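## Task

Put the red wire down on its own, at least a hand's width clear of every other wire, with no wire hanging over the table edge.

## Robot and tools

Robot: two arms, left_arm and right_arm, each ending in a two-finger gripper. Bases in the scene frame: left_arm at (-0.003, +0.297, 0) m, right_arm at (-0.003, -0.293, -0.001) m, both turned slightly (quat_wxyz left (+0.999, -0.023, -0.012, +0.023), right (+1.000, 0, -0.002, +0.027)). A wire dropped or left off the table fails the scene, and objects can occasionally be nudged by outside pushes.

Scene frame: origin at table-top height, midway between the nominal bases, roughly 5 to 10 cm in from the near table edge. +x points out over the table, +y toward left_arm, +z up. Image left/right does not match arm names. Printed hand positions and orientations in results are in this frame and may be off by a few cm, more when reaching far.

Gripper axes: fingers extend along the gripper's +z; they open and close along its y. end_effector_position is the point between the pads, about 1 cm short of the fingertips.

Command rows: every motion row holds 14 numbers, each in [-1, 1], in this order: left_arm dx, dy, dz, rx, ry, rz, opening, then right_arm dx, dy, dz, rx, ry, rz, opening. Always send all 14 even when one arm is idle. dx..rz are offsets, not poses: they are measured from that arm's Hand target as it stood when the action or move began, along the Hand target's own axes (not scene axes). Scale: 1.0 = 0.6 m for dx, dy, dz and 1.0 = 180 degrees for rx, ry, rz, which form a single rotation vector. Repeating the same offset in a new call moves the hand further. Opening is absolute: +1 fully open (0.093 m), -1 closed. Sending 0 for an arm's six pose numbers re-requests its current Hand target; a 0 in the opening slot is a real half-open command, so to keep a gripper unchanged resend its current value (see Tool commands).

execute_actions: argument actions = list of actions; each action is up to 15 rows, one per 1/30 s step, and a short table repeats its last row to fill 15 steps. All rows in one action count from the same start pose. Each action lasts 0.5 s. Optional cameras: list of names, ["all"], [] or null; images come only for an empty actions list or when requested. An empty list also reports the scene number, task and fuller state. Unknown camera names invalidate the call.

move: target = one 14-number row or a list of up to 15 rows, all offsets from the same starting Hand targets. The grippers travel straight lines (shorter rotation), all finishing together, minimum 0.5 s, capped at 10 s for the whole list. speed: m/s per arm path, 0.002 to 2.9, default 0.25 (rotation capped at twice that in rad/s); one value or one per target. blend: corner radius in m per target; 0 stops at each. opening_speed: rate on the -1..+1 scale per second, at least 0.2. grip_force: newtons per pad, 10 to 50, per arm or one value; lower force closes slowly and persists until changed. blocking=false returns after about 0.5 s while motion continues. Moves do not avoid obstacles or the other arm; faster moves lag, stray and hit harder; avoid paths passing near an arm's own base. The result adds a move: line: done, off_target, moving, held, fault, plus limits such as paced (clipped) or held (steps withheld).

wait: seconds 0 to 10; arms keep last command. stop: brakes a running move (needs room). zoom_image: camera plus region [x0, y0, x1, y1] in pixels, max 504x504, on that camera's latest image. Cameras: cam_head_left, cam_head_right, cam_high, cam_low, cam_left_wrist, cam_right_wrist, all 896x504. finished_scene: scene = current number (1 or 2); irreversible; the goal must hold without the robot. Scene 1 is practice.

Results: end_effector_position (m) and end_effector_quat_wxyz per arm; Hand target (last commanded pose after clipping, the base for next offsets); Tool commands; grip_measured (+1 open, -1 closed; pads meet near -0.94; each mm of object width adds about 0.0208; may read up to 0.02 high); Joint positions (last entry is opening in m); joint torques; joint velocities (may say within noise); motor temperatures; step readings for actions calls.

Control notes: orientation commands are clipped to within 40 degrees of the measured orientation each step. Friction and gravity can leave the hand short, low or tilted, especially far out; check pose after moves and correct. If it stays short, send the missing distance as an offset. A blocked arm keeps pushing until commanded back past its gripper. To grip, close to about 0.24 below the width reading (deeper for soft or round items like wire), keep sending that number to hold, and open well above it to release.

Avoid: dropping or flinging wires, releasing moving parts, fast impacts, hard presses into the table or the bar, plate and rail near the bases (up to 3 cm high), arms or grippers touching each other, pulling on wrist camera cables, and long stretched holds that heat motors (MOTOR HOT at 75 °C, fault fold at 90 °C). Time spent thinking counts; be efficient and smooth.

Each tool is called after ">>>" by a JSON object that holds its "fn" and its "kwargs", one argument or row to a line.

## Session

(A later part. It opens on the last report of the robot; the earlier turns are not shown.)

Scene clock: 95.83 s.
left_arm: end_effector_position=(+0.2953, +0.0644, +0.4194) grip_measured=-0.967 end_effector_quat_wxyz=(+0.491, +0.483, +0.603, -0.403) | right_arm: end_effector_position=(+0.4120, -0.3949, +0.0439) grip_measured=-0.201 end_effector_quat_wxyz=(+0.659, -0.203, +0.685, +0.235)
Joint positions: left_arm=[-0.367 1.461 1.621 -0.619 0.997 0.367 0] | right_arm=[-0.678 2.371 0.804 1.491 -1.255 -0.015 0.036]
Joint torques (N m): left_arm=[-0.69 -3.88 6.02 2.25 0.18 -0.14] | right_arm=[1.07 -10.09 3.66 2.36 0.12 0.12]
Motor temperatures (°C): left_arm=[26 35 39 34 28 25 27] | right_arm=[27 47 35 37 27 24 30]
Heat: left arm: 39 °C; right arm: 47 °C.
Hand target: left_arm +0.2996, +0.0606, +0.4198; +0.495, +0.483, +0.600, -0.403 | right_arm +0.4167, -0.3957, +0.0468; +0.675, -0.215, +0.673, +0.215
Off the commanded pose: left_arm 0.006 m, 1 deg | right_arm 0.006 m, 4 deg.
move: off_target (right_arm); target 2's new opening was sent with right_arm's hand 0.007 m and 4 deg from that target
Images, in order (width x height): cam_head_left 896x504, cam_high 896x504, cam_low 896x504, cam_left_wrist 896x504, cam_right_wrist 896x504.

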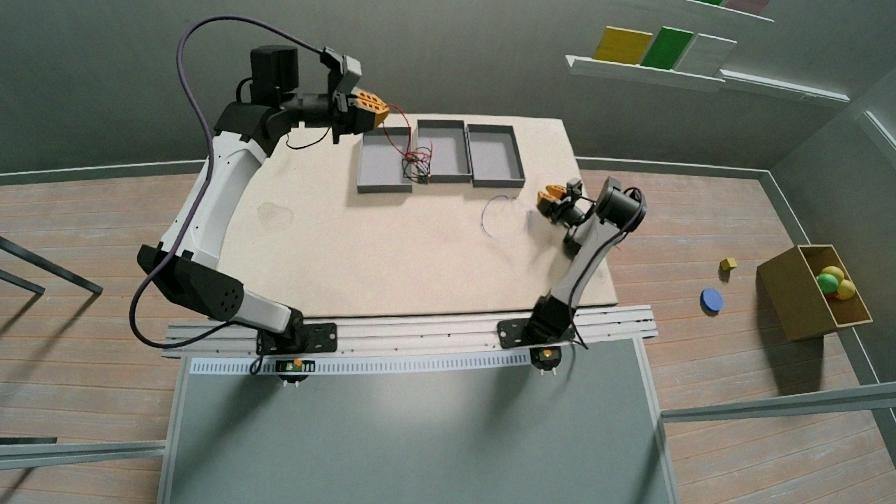

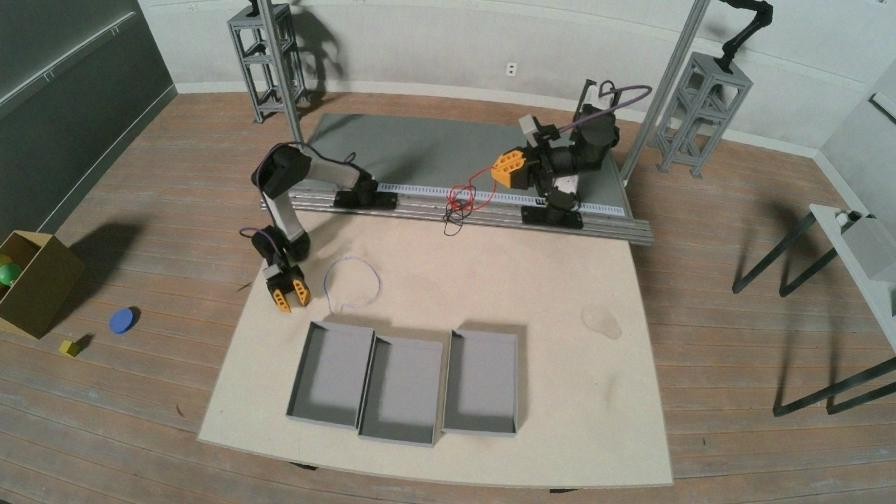

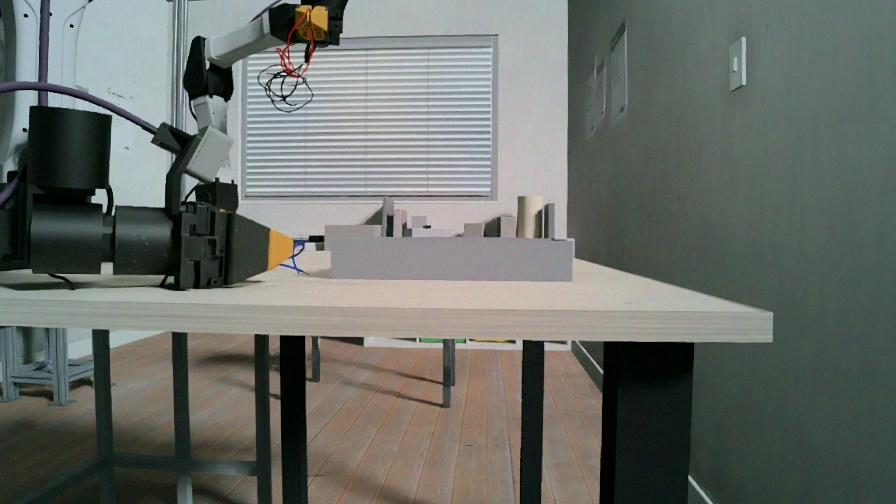

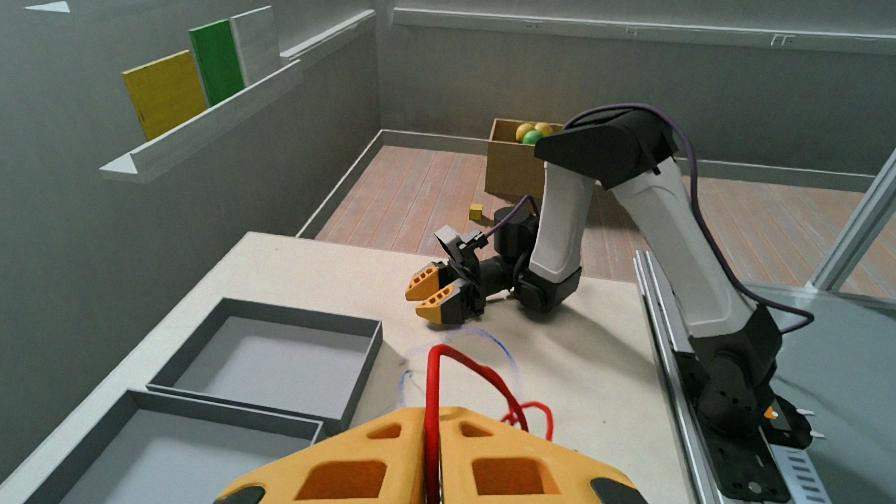

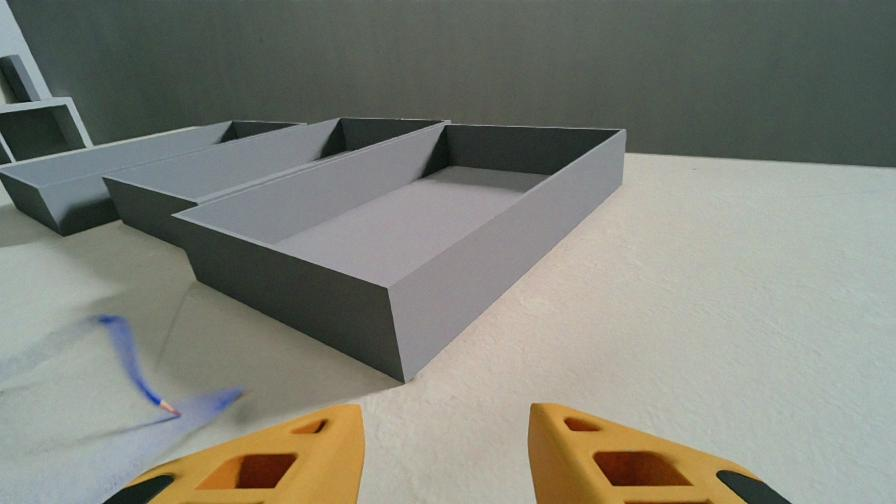

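>>> {"fn": "move", "kwargs": {
  "target": [
    [0,0,0,0,0,0,-1,-0.15,-0.02,-0.05,0,0,0,-0.2],
    [0,0,0,0,0,0,-1,-0.39,0.553,0.188,-0.305,0,0,0]
  ],
  "blend": [0.03,0],
  "cameras": ["all"],
  "speed": 0.2
}}

>>> {"fn": "zoom_image", "kwargs": {
  "camera": "cam_high",
  "region": [380, 180, 560, 300]
}}

>>> {"fn": "zoom_image", "kwargs": {
  "camera": "cam_low",
  "region": [200, 0, 420, 220]
}}

Scene clock: 107.40 s.
left_arm: end_effector_position=(+0.2953, +0.0644, +0.4194) grip_measured=-0.967 end_effector_quat_wxyz=(+0.491, +0.483, +0.603, -0.403) | right_arm: end_effector_position=(+0.3116, -0.0614, +0.2683) grip_measured=-0.001 end_effector_quat_wxyz=(+0.483, -0.495, +0.507, +0.515)
Joint positions: left_arm=[-0.367 1.461 1.621 -0.619 0.997 0.367 0] | right_arm=[0.142 1.582 0.901 0.661 -1.396 0.028 0.045]
Joint torques (N m): left_arm=[-0.69 -3.86 6.09 2.24 0.18 -0.13] | right_arm=[0.57 -9.7 8.17 1.44 0.09 -0.05]
Heat: left arm: 39 °C; right arm: 49 °C.
Hand target: left_arm +0.2996, +0.0606, +0.4198; +0.495, +0.483, +0.600, -0.403 | right_arm +0.3155, -0.0601, +0.2807; +0.499, -0.502, +0.498, +0.501
Off the commanded pose: left_arm 0.006 m, 1 deg | right_arm 0.013 m, 3 deg.
move: off_target (right_arm); target 2's new opening was sent with right_arm's hand 0.013 m and 3 deg from that target

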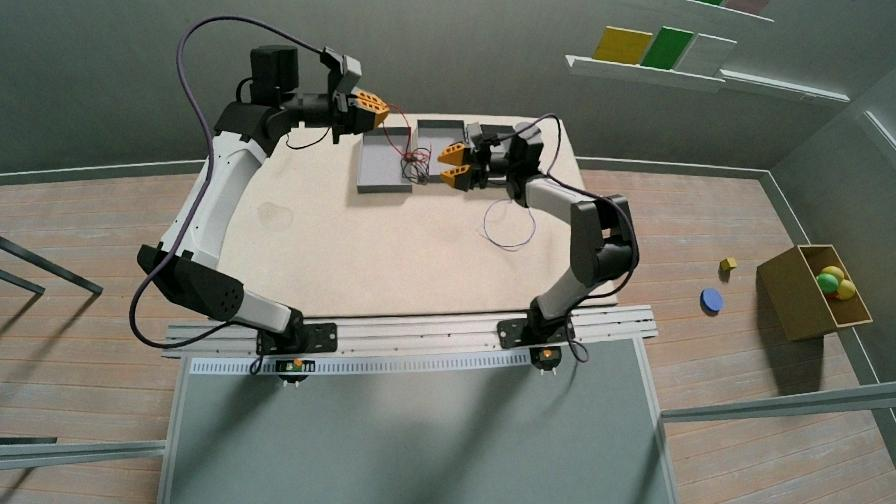

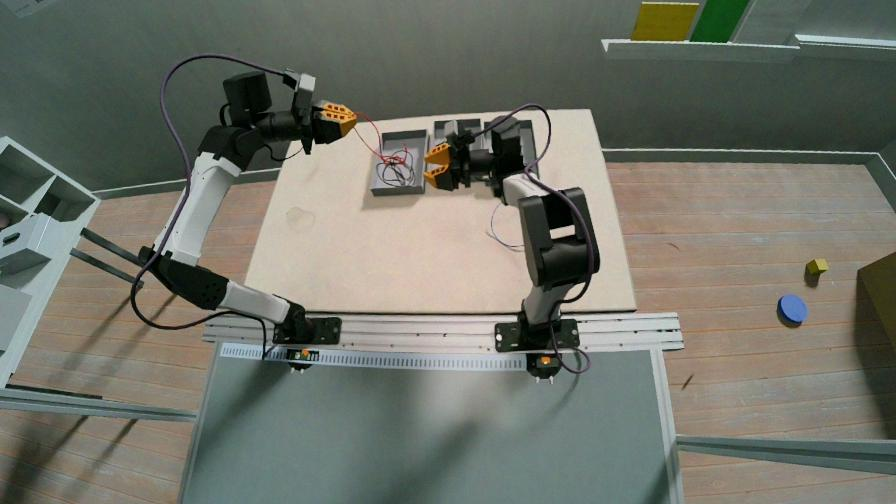

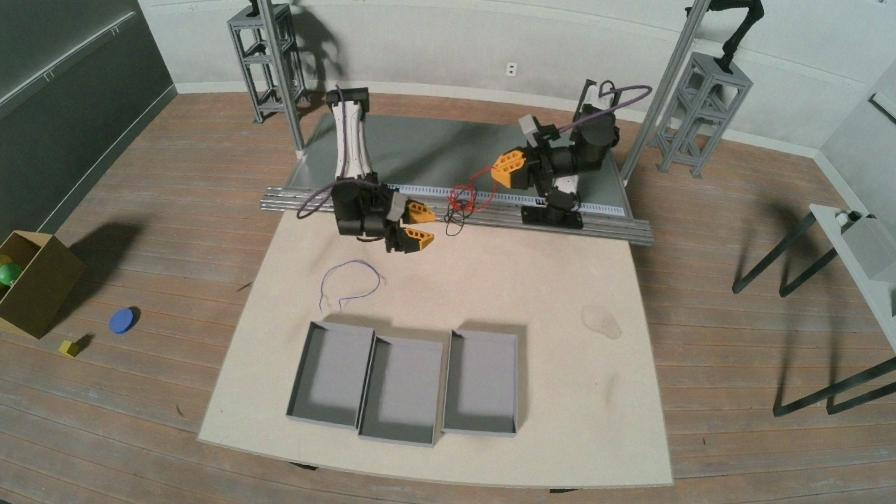

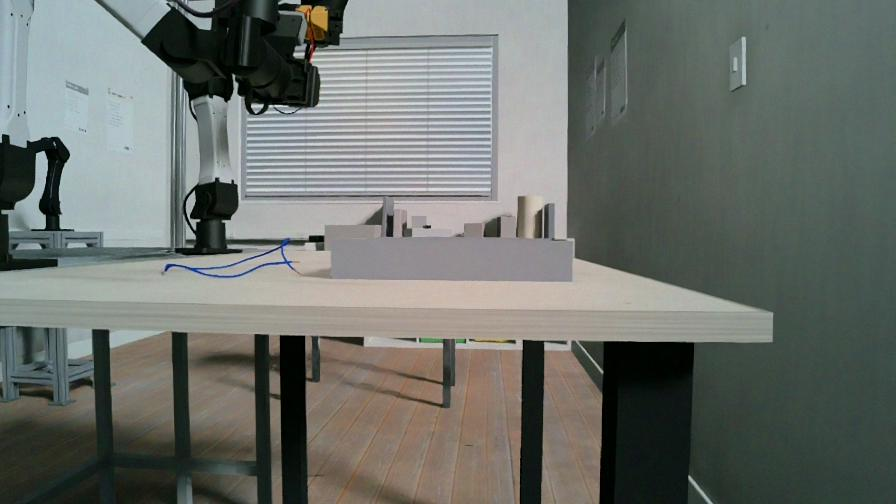

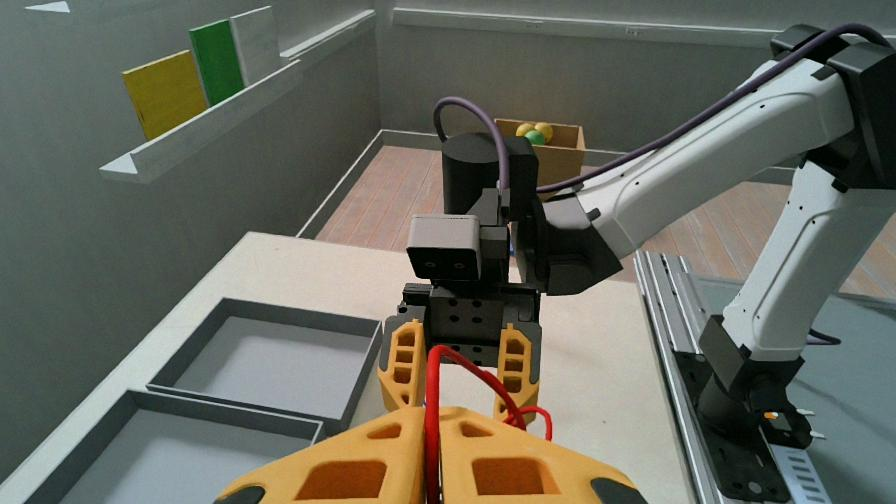

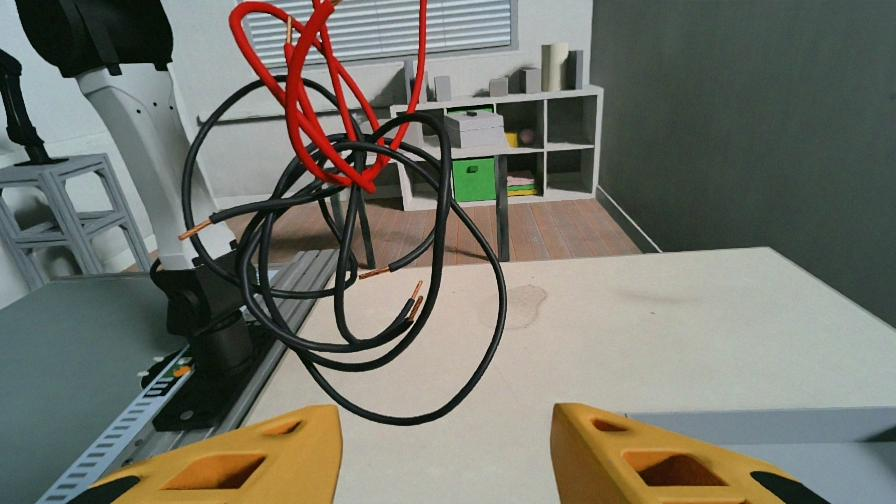

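Scaled by 2.800 from the camera's 896x504 image, which has a finer 1280x720 frame.

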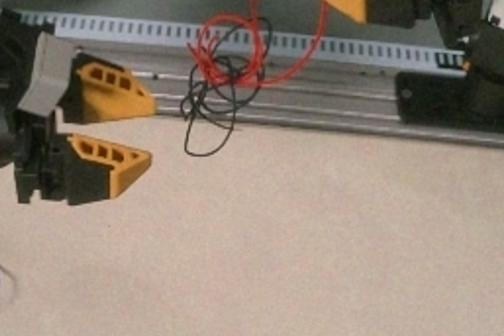

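Scaled by 2.291 from the camera's 896x504 image, which has a finer 1280x720 frame.

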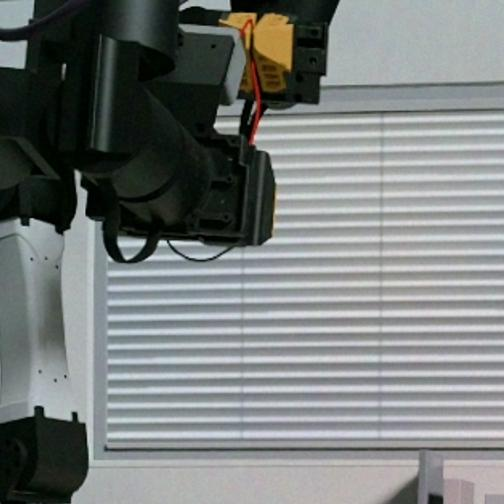

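>>> {"fn": "move", "kwargs": {
  "target": [0,0,0,0,0,0,-1,0.02,0.025,0.1,0,0,0,0.6],
  "cameras": ["cam_right_wrist","cam_high"],
  "speed": 0.12
}}

>>> {"fn": "zoom_image", "kwargs": {
  "camera": "cam_high",
  "region": [380, 180, 560, 300]
}}

Scene clock: 117.47 s.
left_arm: end_effector_position=(+0.2953, +0.0644, +0.4195) grip_measured=-0.967 end_effector_quat_wxyz=(+0.491, +0.483, +0.602, -0.403) | right_arm: end_effector_position=(+0.2942, -0.0030, +0.2704) grip_measured=+0.599 end_effector_quat_wxyz=(+0.491, -0.501, +0.498, +0.509)
Joint positions: left_arm=[-0.367 1.461 1.621 -0.618 0.997 0.367 0] | right_arm=[0.33 1.582 0.901 0.682 -1.209 0.018 0.074]
Joint torques (N m): left_arm=[-0.68 -3.95 6.04 2.24 0.18 -0.13] | right_arm=[0.64 -6.53 6.94 1.77 0.14 0]
Heat: left arm: 39 °C; right arm: 48 °C.
Hand target: left_arm +0.2996, +0.0606, +0.4197; +0.495, +0.483, +0.600, -0.403 | right_arm +0.3002, -0.0003, +0.2686; +0.499, -0.502, +0.498, +0.501
Off the commanded pose: left_arm 0.006 m, 0 deg | right_arm 0.007 m, 1 deg.
move: done
Images, in order (width x height): cam_high 896x504, cam_right_wrist 896x504.

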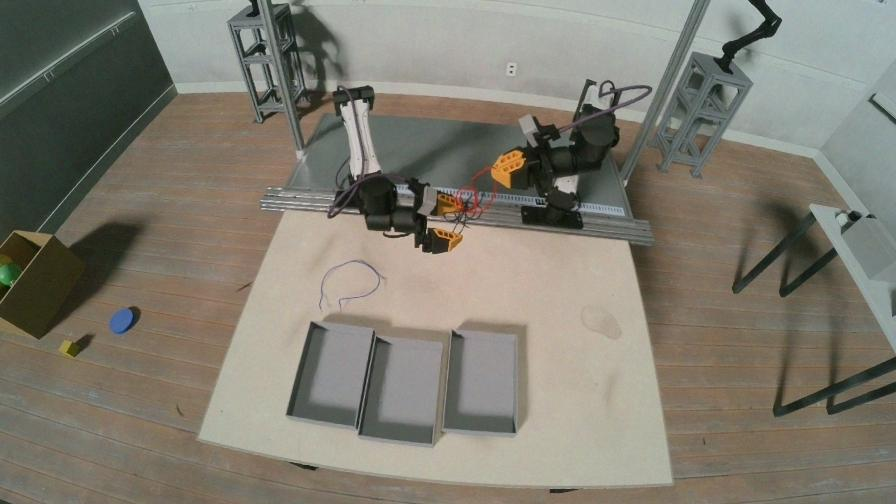

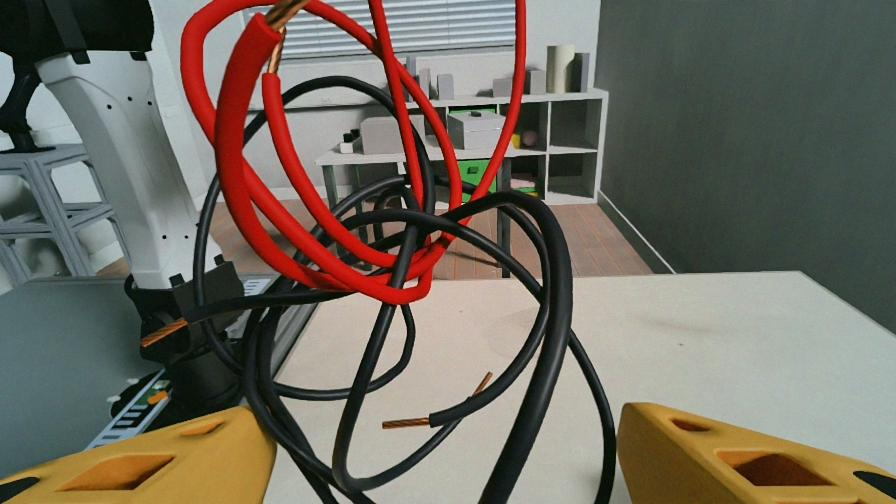

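Scaled by 2.800 from the camera's 896x504 image, which has a finer 1280x720 frame.

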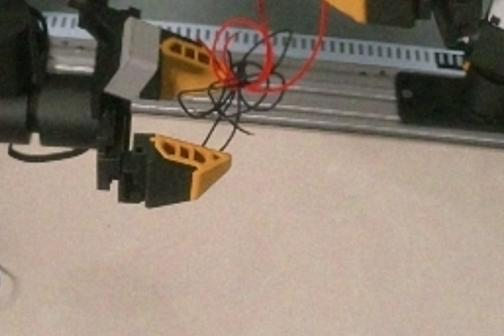

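>>> {"fn": "move", "kwargs": {
  "target": [
    [0,0,0,0,0,0,-1,0.022,0,0.013,0,0,0,0.6],
    [0,0,0,0,0,0,-1,0.022,0,0.013,0,0,0,-1]
  ],
  "cameras": ["cam_right_wrist","cam_high"],
  "speed": 0.12,
  "opening_speed": 1
}}

>>> {"fn": "zoom_image", "kwargs": {
  "camera": "cam_high",
  "region": [380, 180, 560, 300]
}}

Scene clock: 124.13 s.
left_arm: end_effector_position=(+0.2954, +0.0644, +0.4196) grip_measured=-0.967 end_effector_quat_wxyz=(+0.492, +0.483, +0.602, -0.403) | right_arm: end_effector_position=(+0.2981, +0.0048, +0.2636) grip_measured=-0.988 end_effector_quat_wxyz=(+0.498, -0.503, +0.493, +0.505)
Joint positions: left_arm=[-0.367 1.461 1.621 -0.617 0.997 0.367 0] | right_arm=[0.348 1.621 0.901 0.737 -1.186 0.016 0]
Joint torques (N m): left_arm=[-0.65 -3.92 6.04 2.21 0.2 -0.12] | right_arm=[0.88 -7.43 5.08 1.79 0.18 -0.05]
Heat: left arm: 39 °C; right arm: 47 °C.
Hand target: left_arm +0.2996, +0.0606, +0.4197; +0.495, +0.483, +0.600, -0.403 | right_arm +0.3002, +0.0076, +0.2555; +0.499, -0.502, +0.498, +0.501
Off the commanded pose: left_arm 0.006 m, 0 deg | right_arm 0.009 m, 1 deg.
move: done
Images, in order (width x height): cam_high 896x504, cam_right_wrist 896x504.

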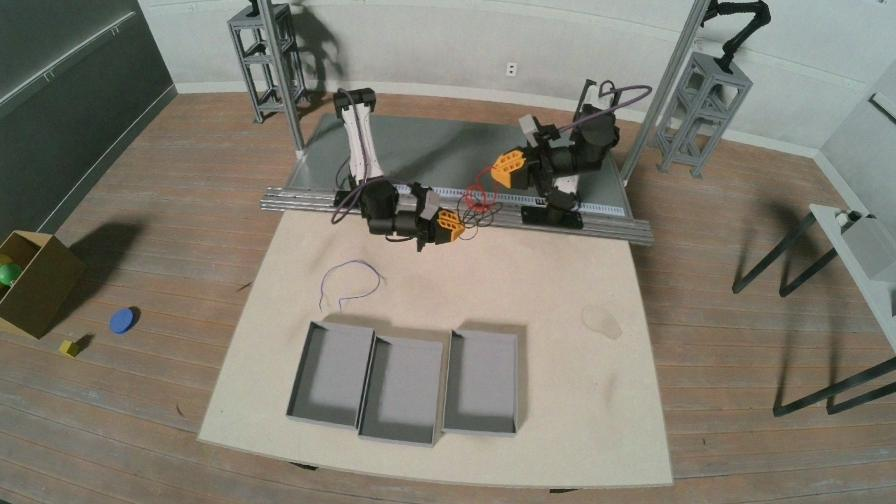

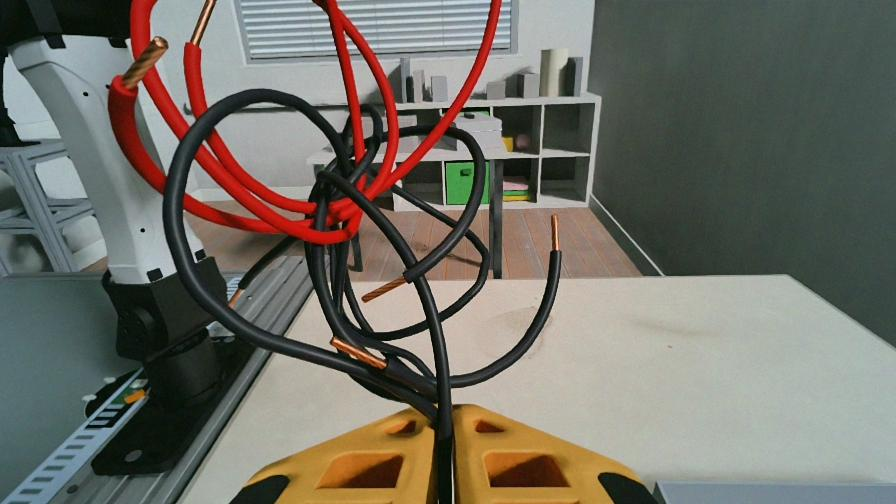

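Scaled by 2.800 from the camera's 896x504 image, which has a finer 1280x720 frame.

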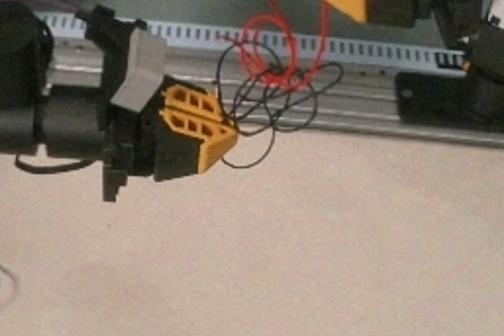

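>>> {"fn": "move", "kwargs": {
  "target": [0,0,0,0,0,0,-1,0.16,0,-0.22,0,0,0,-1],
  "cameras": ["cam_right_wrist","cam_left_wrist","cam_high"],
  "speed": 0.07
}}

>>> {"fn": "zoom_image", "kwargs": {
  "camera": "cam_high",
  "region": [380, 180, 560, 300]
}}

Scene clock: 132.73 s.
left_arm: end_effector_position=(+0.2974, +0.0634, +0.4146) grip_measured=-0.967 end_effector_quat_wxyz=(+0.485, +0.480, +0.610, -0.403) | right_arm: end_effector_position=(+0.3041, -0.1206, +0.1709) grip_measured=-0.988 end_effector_quat_wxyz=(+0.511, -0.508, +0.491, +0.489)
Joint positions: left_arm=[-0.369 1.469 1.621 -0.629 0.989 0.366 0] | right_arm=[-0.041 1.8 0.641 1.164 -1.555 -0.031 0]
Joint torques (N m): left_arm=[-0.47 -4.6 6.08 2.34 0.28 -0.11] | right_arm=[-0.95 -6.3 2.93 1.37 -0.13 0.1]
Heat: left arm: 39 °C; right arm: 47 °C.
Hand target: left_arm +0.2996, +0.0606, +0.4198; +0.495, +0.483, +0.600, -0.403 | right_arm +0.3013, -0.1244, +0.1595; +0.499, -0.502, +0.498, +0.501
Off the commanded pose: left_arm 0.006 m, 2 deg | right_arm 0.012 m, 2 deg.
joint sent to its limit (right arm) — joint 5 (wrist yaw), lower limit. The joint targets still meet the commanded pose.
move: off_target (right_arm)
Images, in order (width x height): cam_high 896x504, cam_left_wrist 896x504, cam_right_wrist 896x504.

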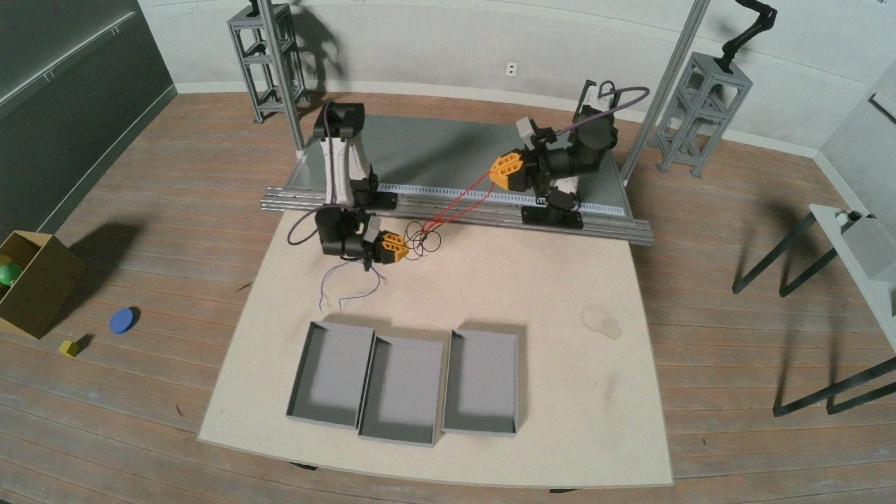

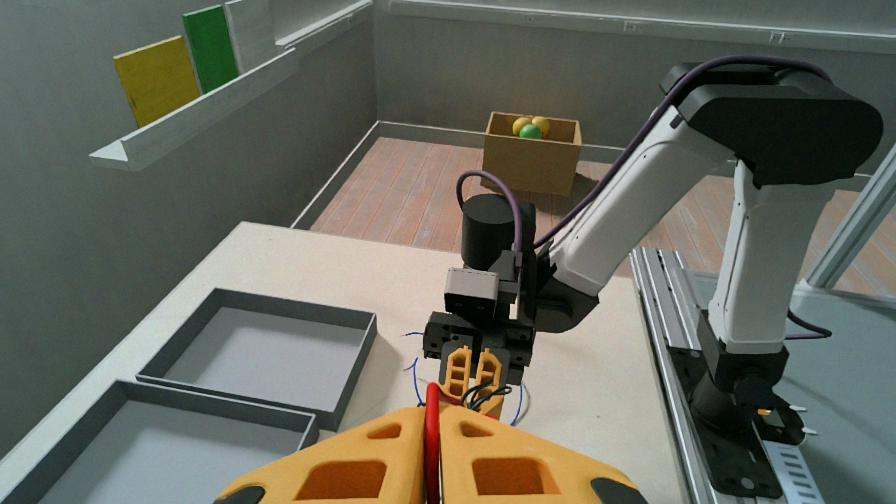

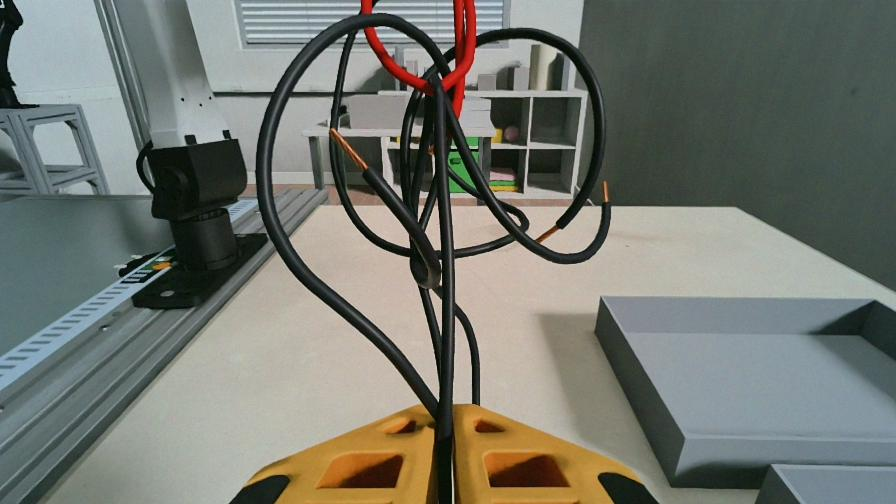

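Scaled by 2.800 from the camera's 896x504 image, which has a finer 1280x720 frame.

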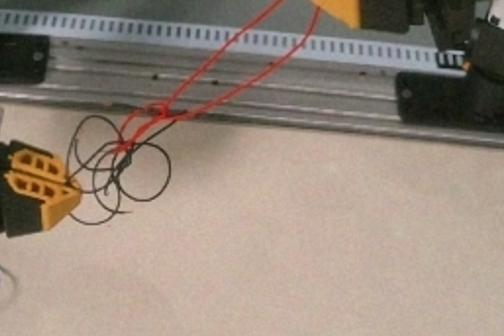

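>>> {"fn": "move", "kwargs": {
  "target": [0,0,0,0,0,0,-1,0.03,-0.04,-0.12,0.12,0,0,-1],
  "cameras": ["cam_right_wrist","cam_left_wrist","cam_high","cam_low"],
  "speed": 0.05
}}

>>> {"fn": "zoom_image", "kwargs": {
  "camera": "cam_high",
  "region": [380, 160, 560, 280]
}}

>>> {"fn": "zoom_image", "kwargs": {
  "camera": "cam_low",
  "region": [200, 0, 420, 220]
}}

Scene clock: 141.57 s.
left_arm: end_effector_position=(+0.2967, +0.0604, +0.4004) grip_measured=-0.967 end_effector_quat_wxyz=(+0.462, +0.476, +0.627, -0.409) | right_arm: end_effector_position=(+0.3193, -0.1865, +0.1561) grip_measured=-0.988 end_effector_quat_wxyz=(+0.592, -0.440, +0.549, +0.394)
Joint positions: left_arm=[-0.379 1.478 1.607 -0.665 0.977 0.366 0] | right_arm=[-0.25 1.814 0.498 1.401 -1.46 -0.002 0]
Joint torques (N m): left_arm=[0.36 -5.49 7.17 2.67 0.42 -0.09] | right_arm=[-2.22 -5.08 2.22 1.22 0.39 0.32]
Motor temperatures (°C): left_arm=[26 34 39 39 28 25 27] | right_arm=[27 46 36 34 27 24 30]
Heat: left arm: 39 °C; right arm: 46 °C.
Hand target: left_arm +0.2995, +0.0606, +0.4199; +0.495, +0.483, +0.600, -0.403 | right_arm +0.3257, -0.1962, +0.1416; +0.585, -0.400, +0.583, +0.399
Off the commanded pose: left_arm 0.020 m, 5 deg | right_arm 0.019 m, 6 deg.
move: off_target (left_arm, right_arm)
Images, in order (width x height): cam_high 896x504, cam_low 896x504, cam_left_wrist 896x504, cam_right_wrist 896x504.

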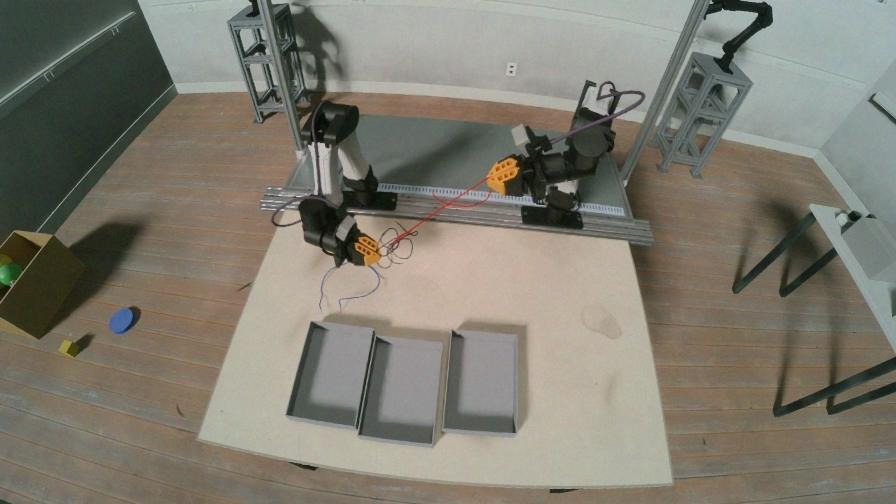

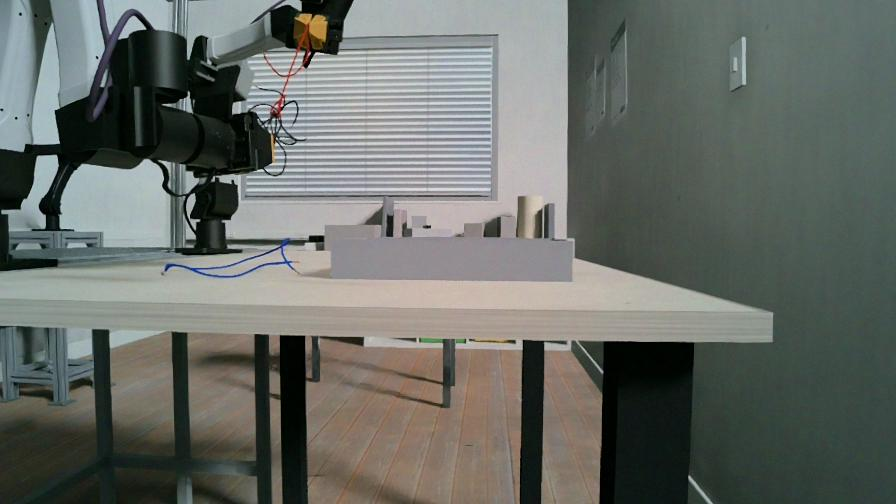

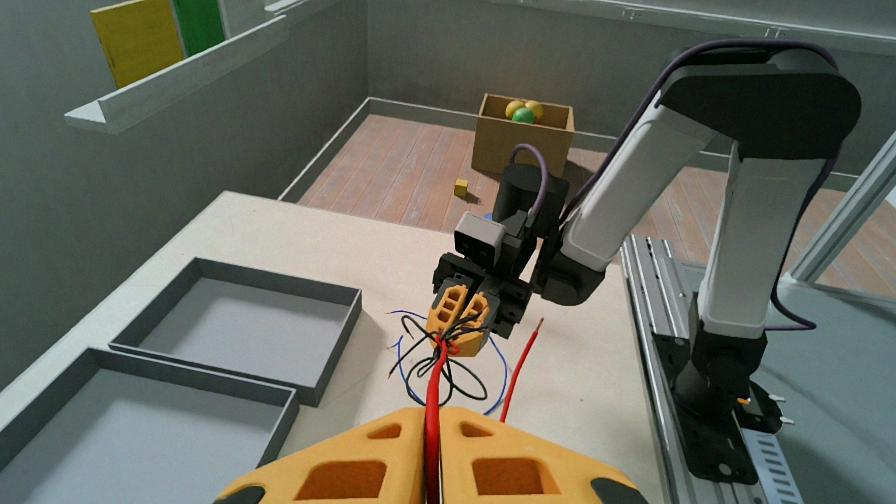

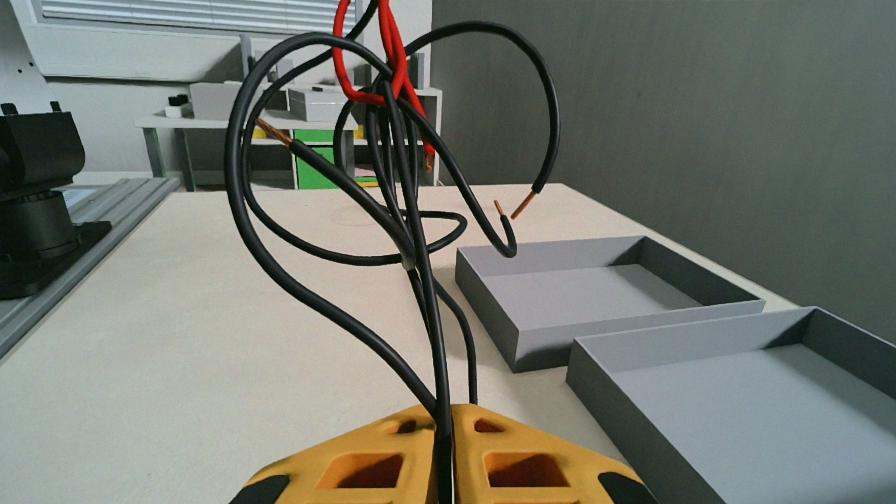

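Scaled by 2.800 from the camera's 896x504 image, which has a finer 1280x720 frame.

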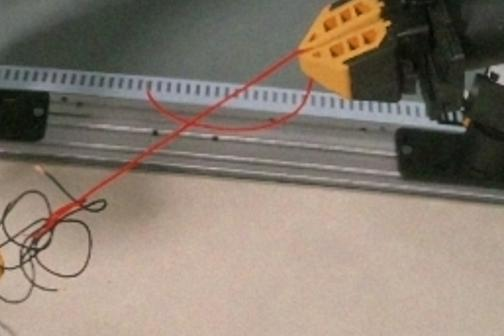

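Scaled by 2.291 from the camera's 896x504 image, which has a finer 1280x720 frame.

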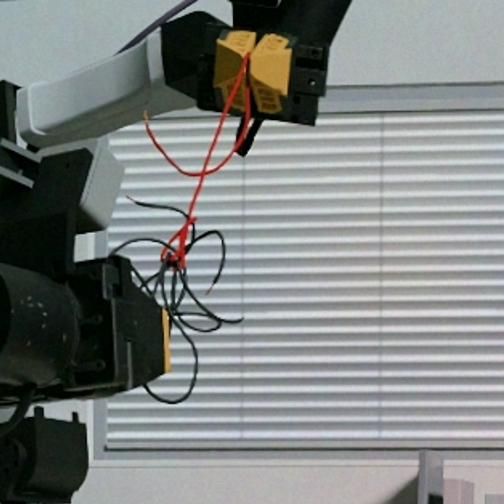

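>>> {"fn": "move", "kwargs": {
  "target": [0,0,0,0,0,0,-1,0.02,-0.03,-0.05,0,0,0,-1],
  "cameras": ["cam_right_wrist","cam_left_wrist","cam_high"],
  "speed": 0.05
}}

>>> {"fn": "zoom_image", "kwargs": {
  "camera": "cam_high",
  "region": [330, 160, 510, 280]
}}

>>> {"fn": "zoom_image", "kwargs": {
  "camera": "cam_right_wrist",
  "region": [200, 0, 600, 280]
}}

Scene clock: 146.37 s.
left_arm: end_effector_position=(+0.2970, +0.0576, +0.3865) grip_measured=-0.967 end_effector_quat_wxyz=(+0.441, +0.471, +0.643, -0.413) | right_arm: end_effector_position=(+0.3216, -0.2149, +0.1402) grip_measured=-0.988 end_effector_quat_wxyz=(+0.585, -0.436, +0.555, +0.399)
Joint positions: left_arm=[-0.388 1.49 1.596 -0.696 0.964 0.366 0] | right_arm=[-0.346 1.913 0.527 1.479 -1.558 0.029 0]
Joint torques (N m): left_arm=[1.09 -6.95 7.88 2.91 0.57 -0.01] | right_arm=[-3.71 -4.88 3.64 1.19 0.26 0.32]
Heat: left arm: 39 °C; right arm: 46 °C.
Hand target: left_arm +0.2995, +0.0606, +0.4198; +0.495, +0.483, +0.600, -0.403 | right_arm +0.3316, -0.2306, +0.1295; +0.585, -0.400, +0.583, +0.399
Off the commanded pose: left_arm 0.034 m, 8 deg | right_arm 0.022 m, 5 deg.
move: off_target (left_arm, right_arm)
Images, in order (width x height): cam_high 896x504, cam_left_wrist 896x504, cam_right_wrist 896x504.

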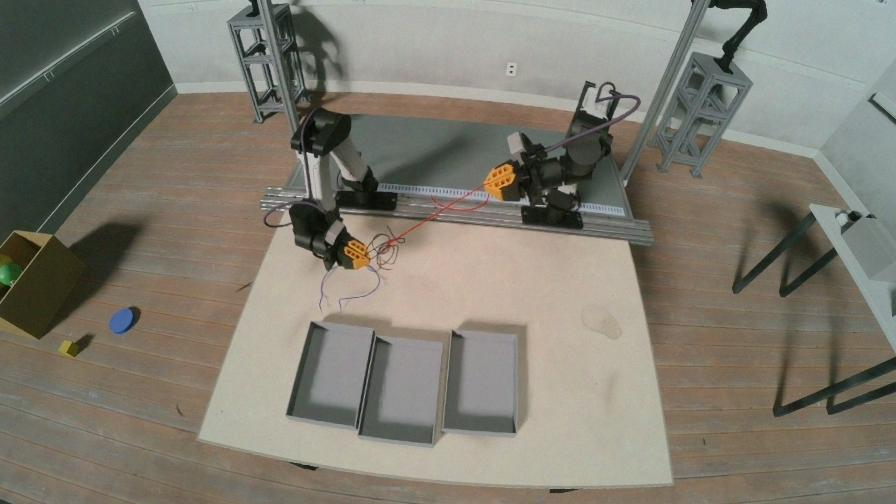

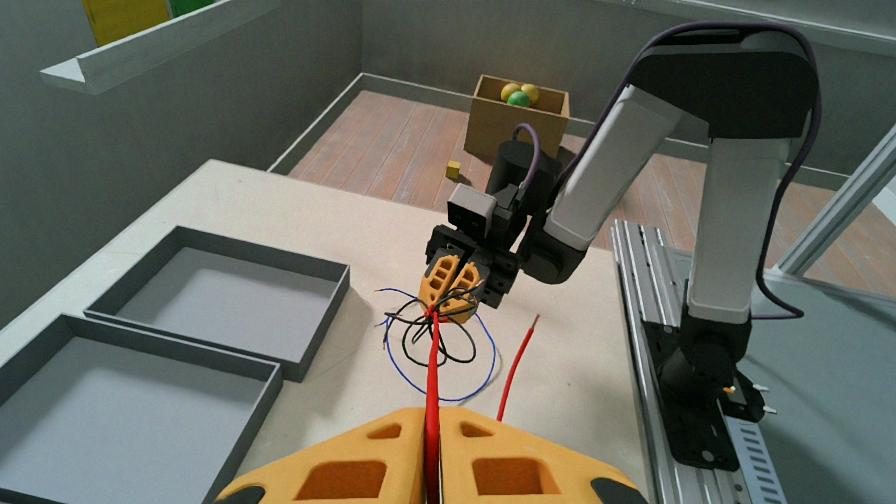

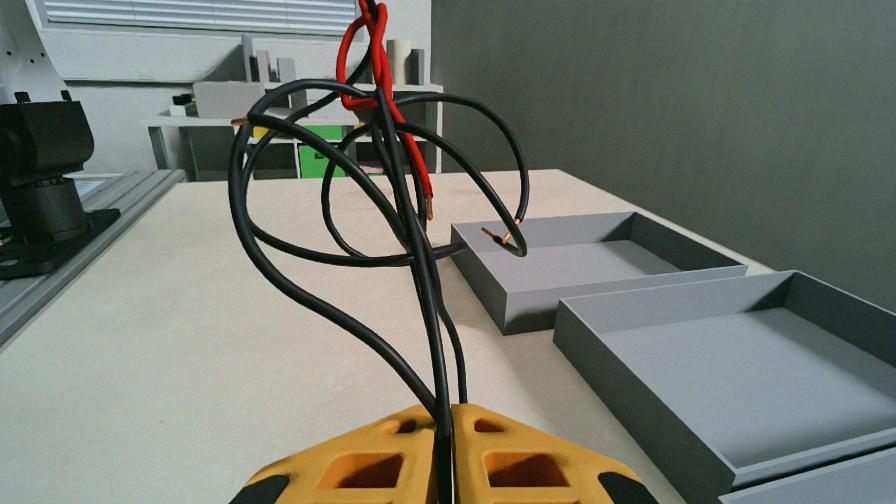

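Scaled by 2.800 from the camera's 896x504 image, which has a finer 1280x720 frame.

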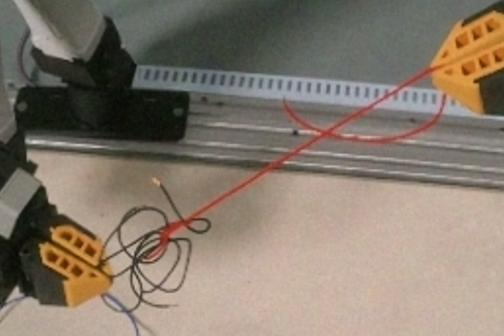

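Scaled by 1.260 from the camera's 896x504 image, which has a finer 1280x720 frame.

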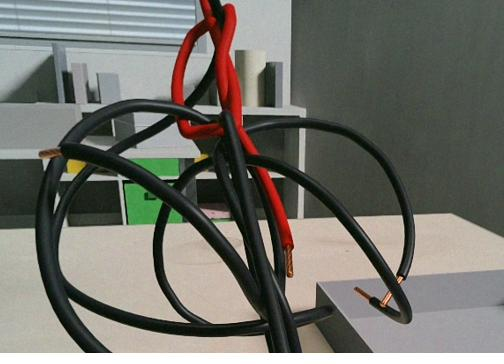

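>>> {"fn": "move", "kwargs": {
  "target": [0.197,0,0.037,0,0,0,-1,0.1,0.04,0.1,0,0,0,-1],
  "cameras": ["cam_right_wrist","cam_left_wrist","cam_high"],
  "speed": 0.1
}}

>>> {"fn": "zoom_image", "kwargs": {
  "camera": "cam_right_wrist",
  "region": [200, 0, 600, 400]
}}

>>> {"fn": "zoom_image", "kwargs": {
  "camera": "cam_high",
  "region": [350, 180, 530, 300]
}}

Scene clock: 156.53 s.
left_arm: end_effector_position=(+0.3021, +0.0578, +0.2870) grip_measured=-0.967 end_effector_quat_wxyz=(+0.477, +0.480, +0.615, -0.406) | right_arm: end_effector_position=(+0.3305, -0.1671, +0.0660) grip_measured=-0.988 end_effector_quat_wxyz=(+0.553, -0.389, +0.606, +0.419)
Joint positions: left_arm=[-0.366 1.415 1.071 -0.16 0.993 0.374 0] | right_arm=[-0.17 2.157 0.5 1.492 -1.333 -0.08 0]
Joint torques (N m): left_arm=[0.36 -7.13 5.78 2.21 0.37 -0.07] | right_arm=[0.8 -8.02 1.32 2.54 0.02 -0.08]
Heat: left arm: 42 °C; right arm: 45 °C.
Hand target: left_arm +0.2988, +0.0606, +0.2996; +0.495, +0.483, +0.600, -0.403 | right_arm +0.3312, -0.1660, +0.0696; +0.585, -0.400, +0.583, +0.399
Off the commanded pose: left_arm 0.013 m, 3 deg | right_arm 0.004 m, 5 deg.
joint sent to its limit (right arm) — joint 4 (wrist pitch), upper limit. The joint targets still meet the commanded pose.
move: off_target (left_arm, right_arm)
Images, in order (width x height): cam_high 896x504, cam_left_wrist 896x504, cam_right_wrist 896x504.

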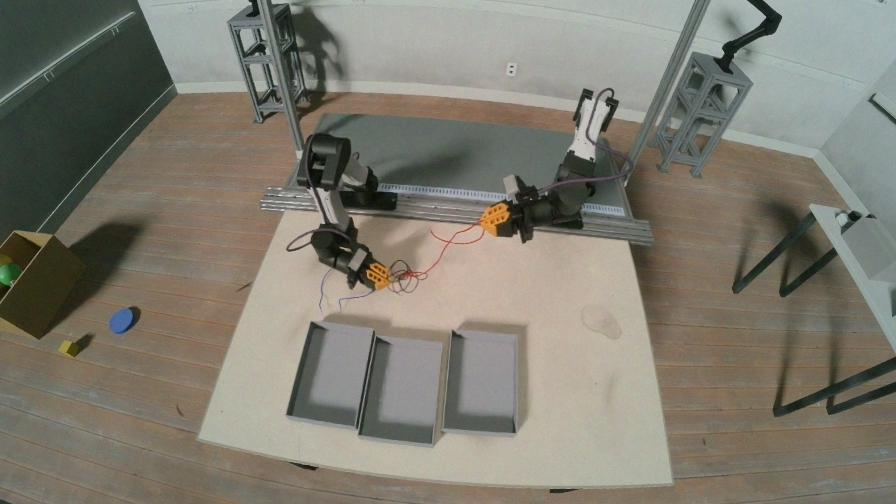

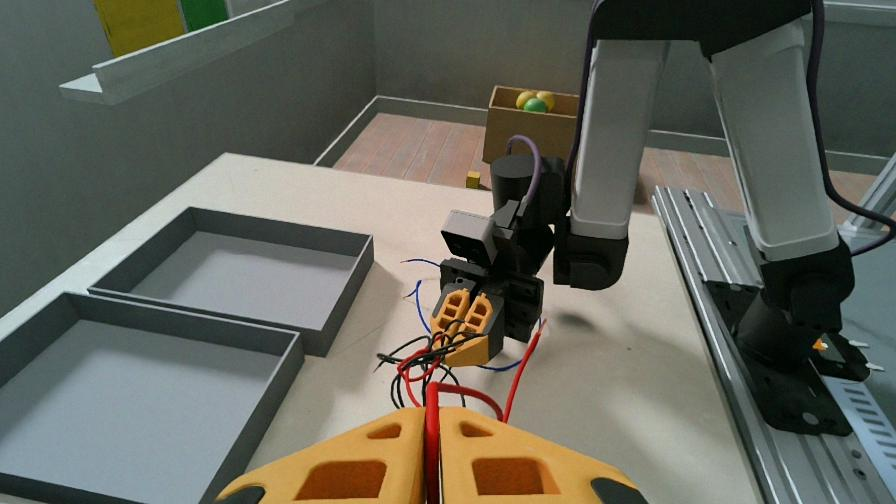

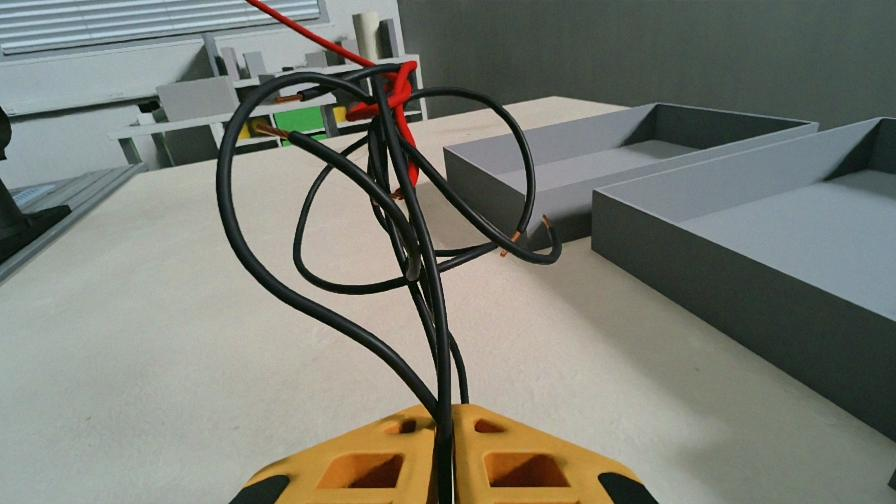

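Scaled by 1.260 from the camera's 896x504 image, which has a finer 1280x720 frame.

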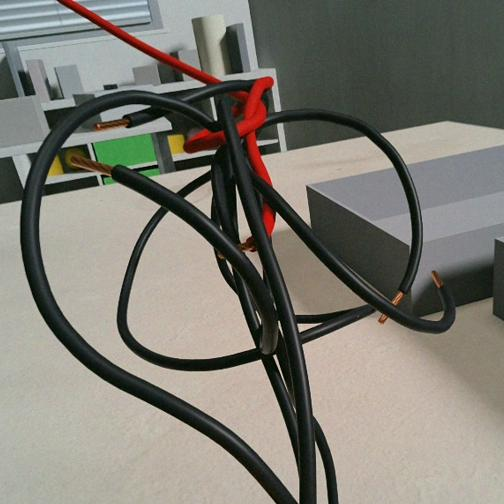

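Scaled by 2.800 from the camera's 896x504 image, which has a finer 1280x720 frame.

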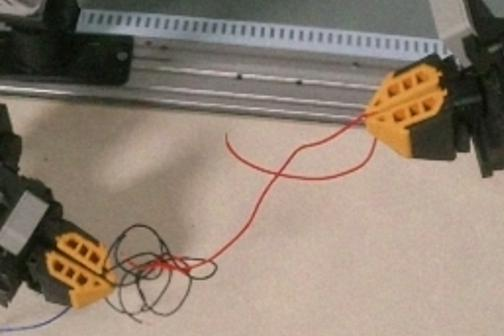

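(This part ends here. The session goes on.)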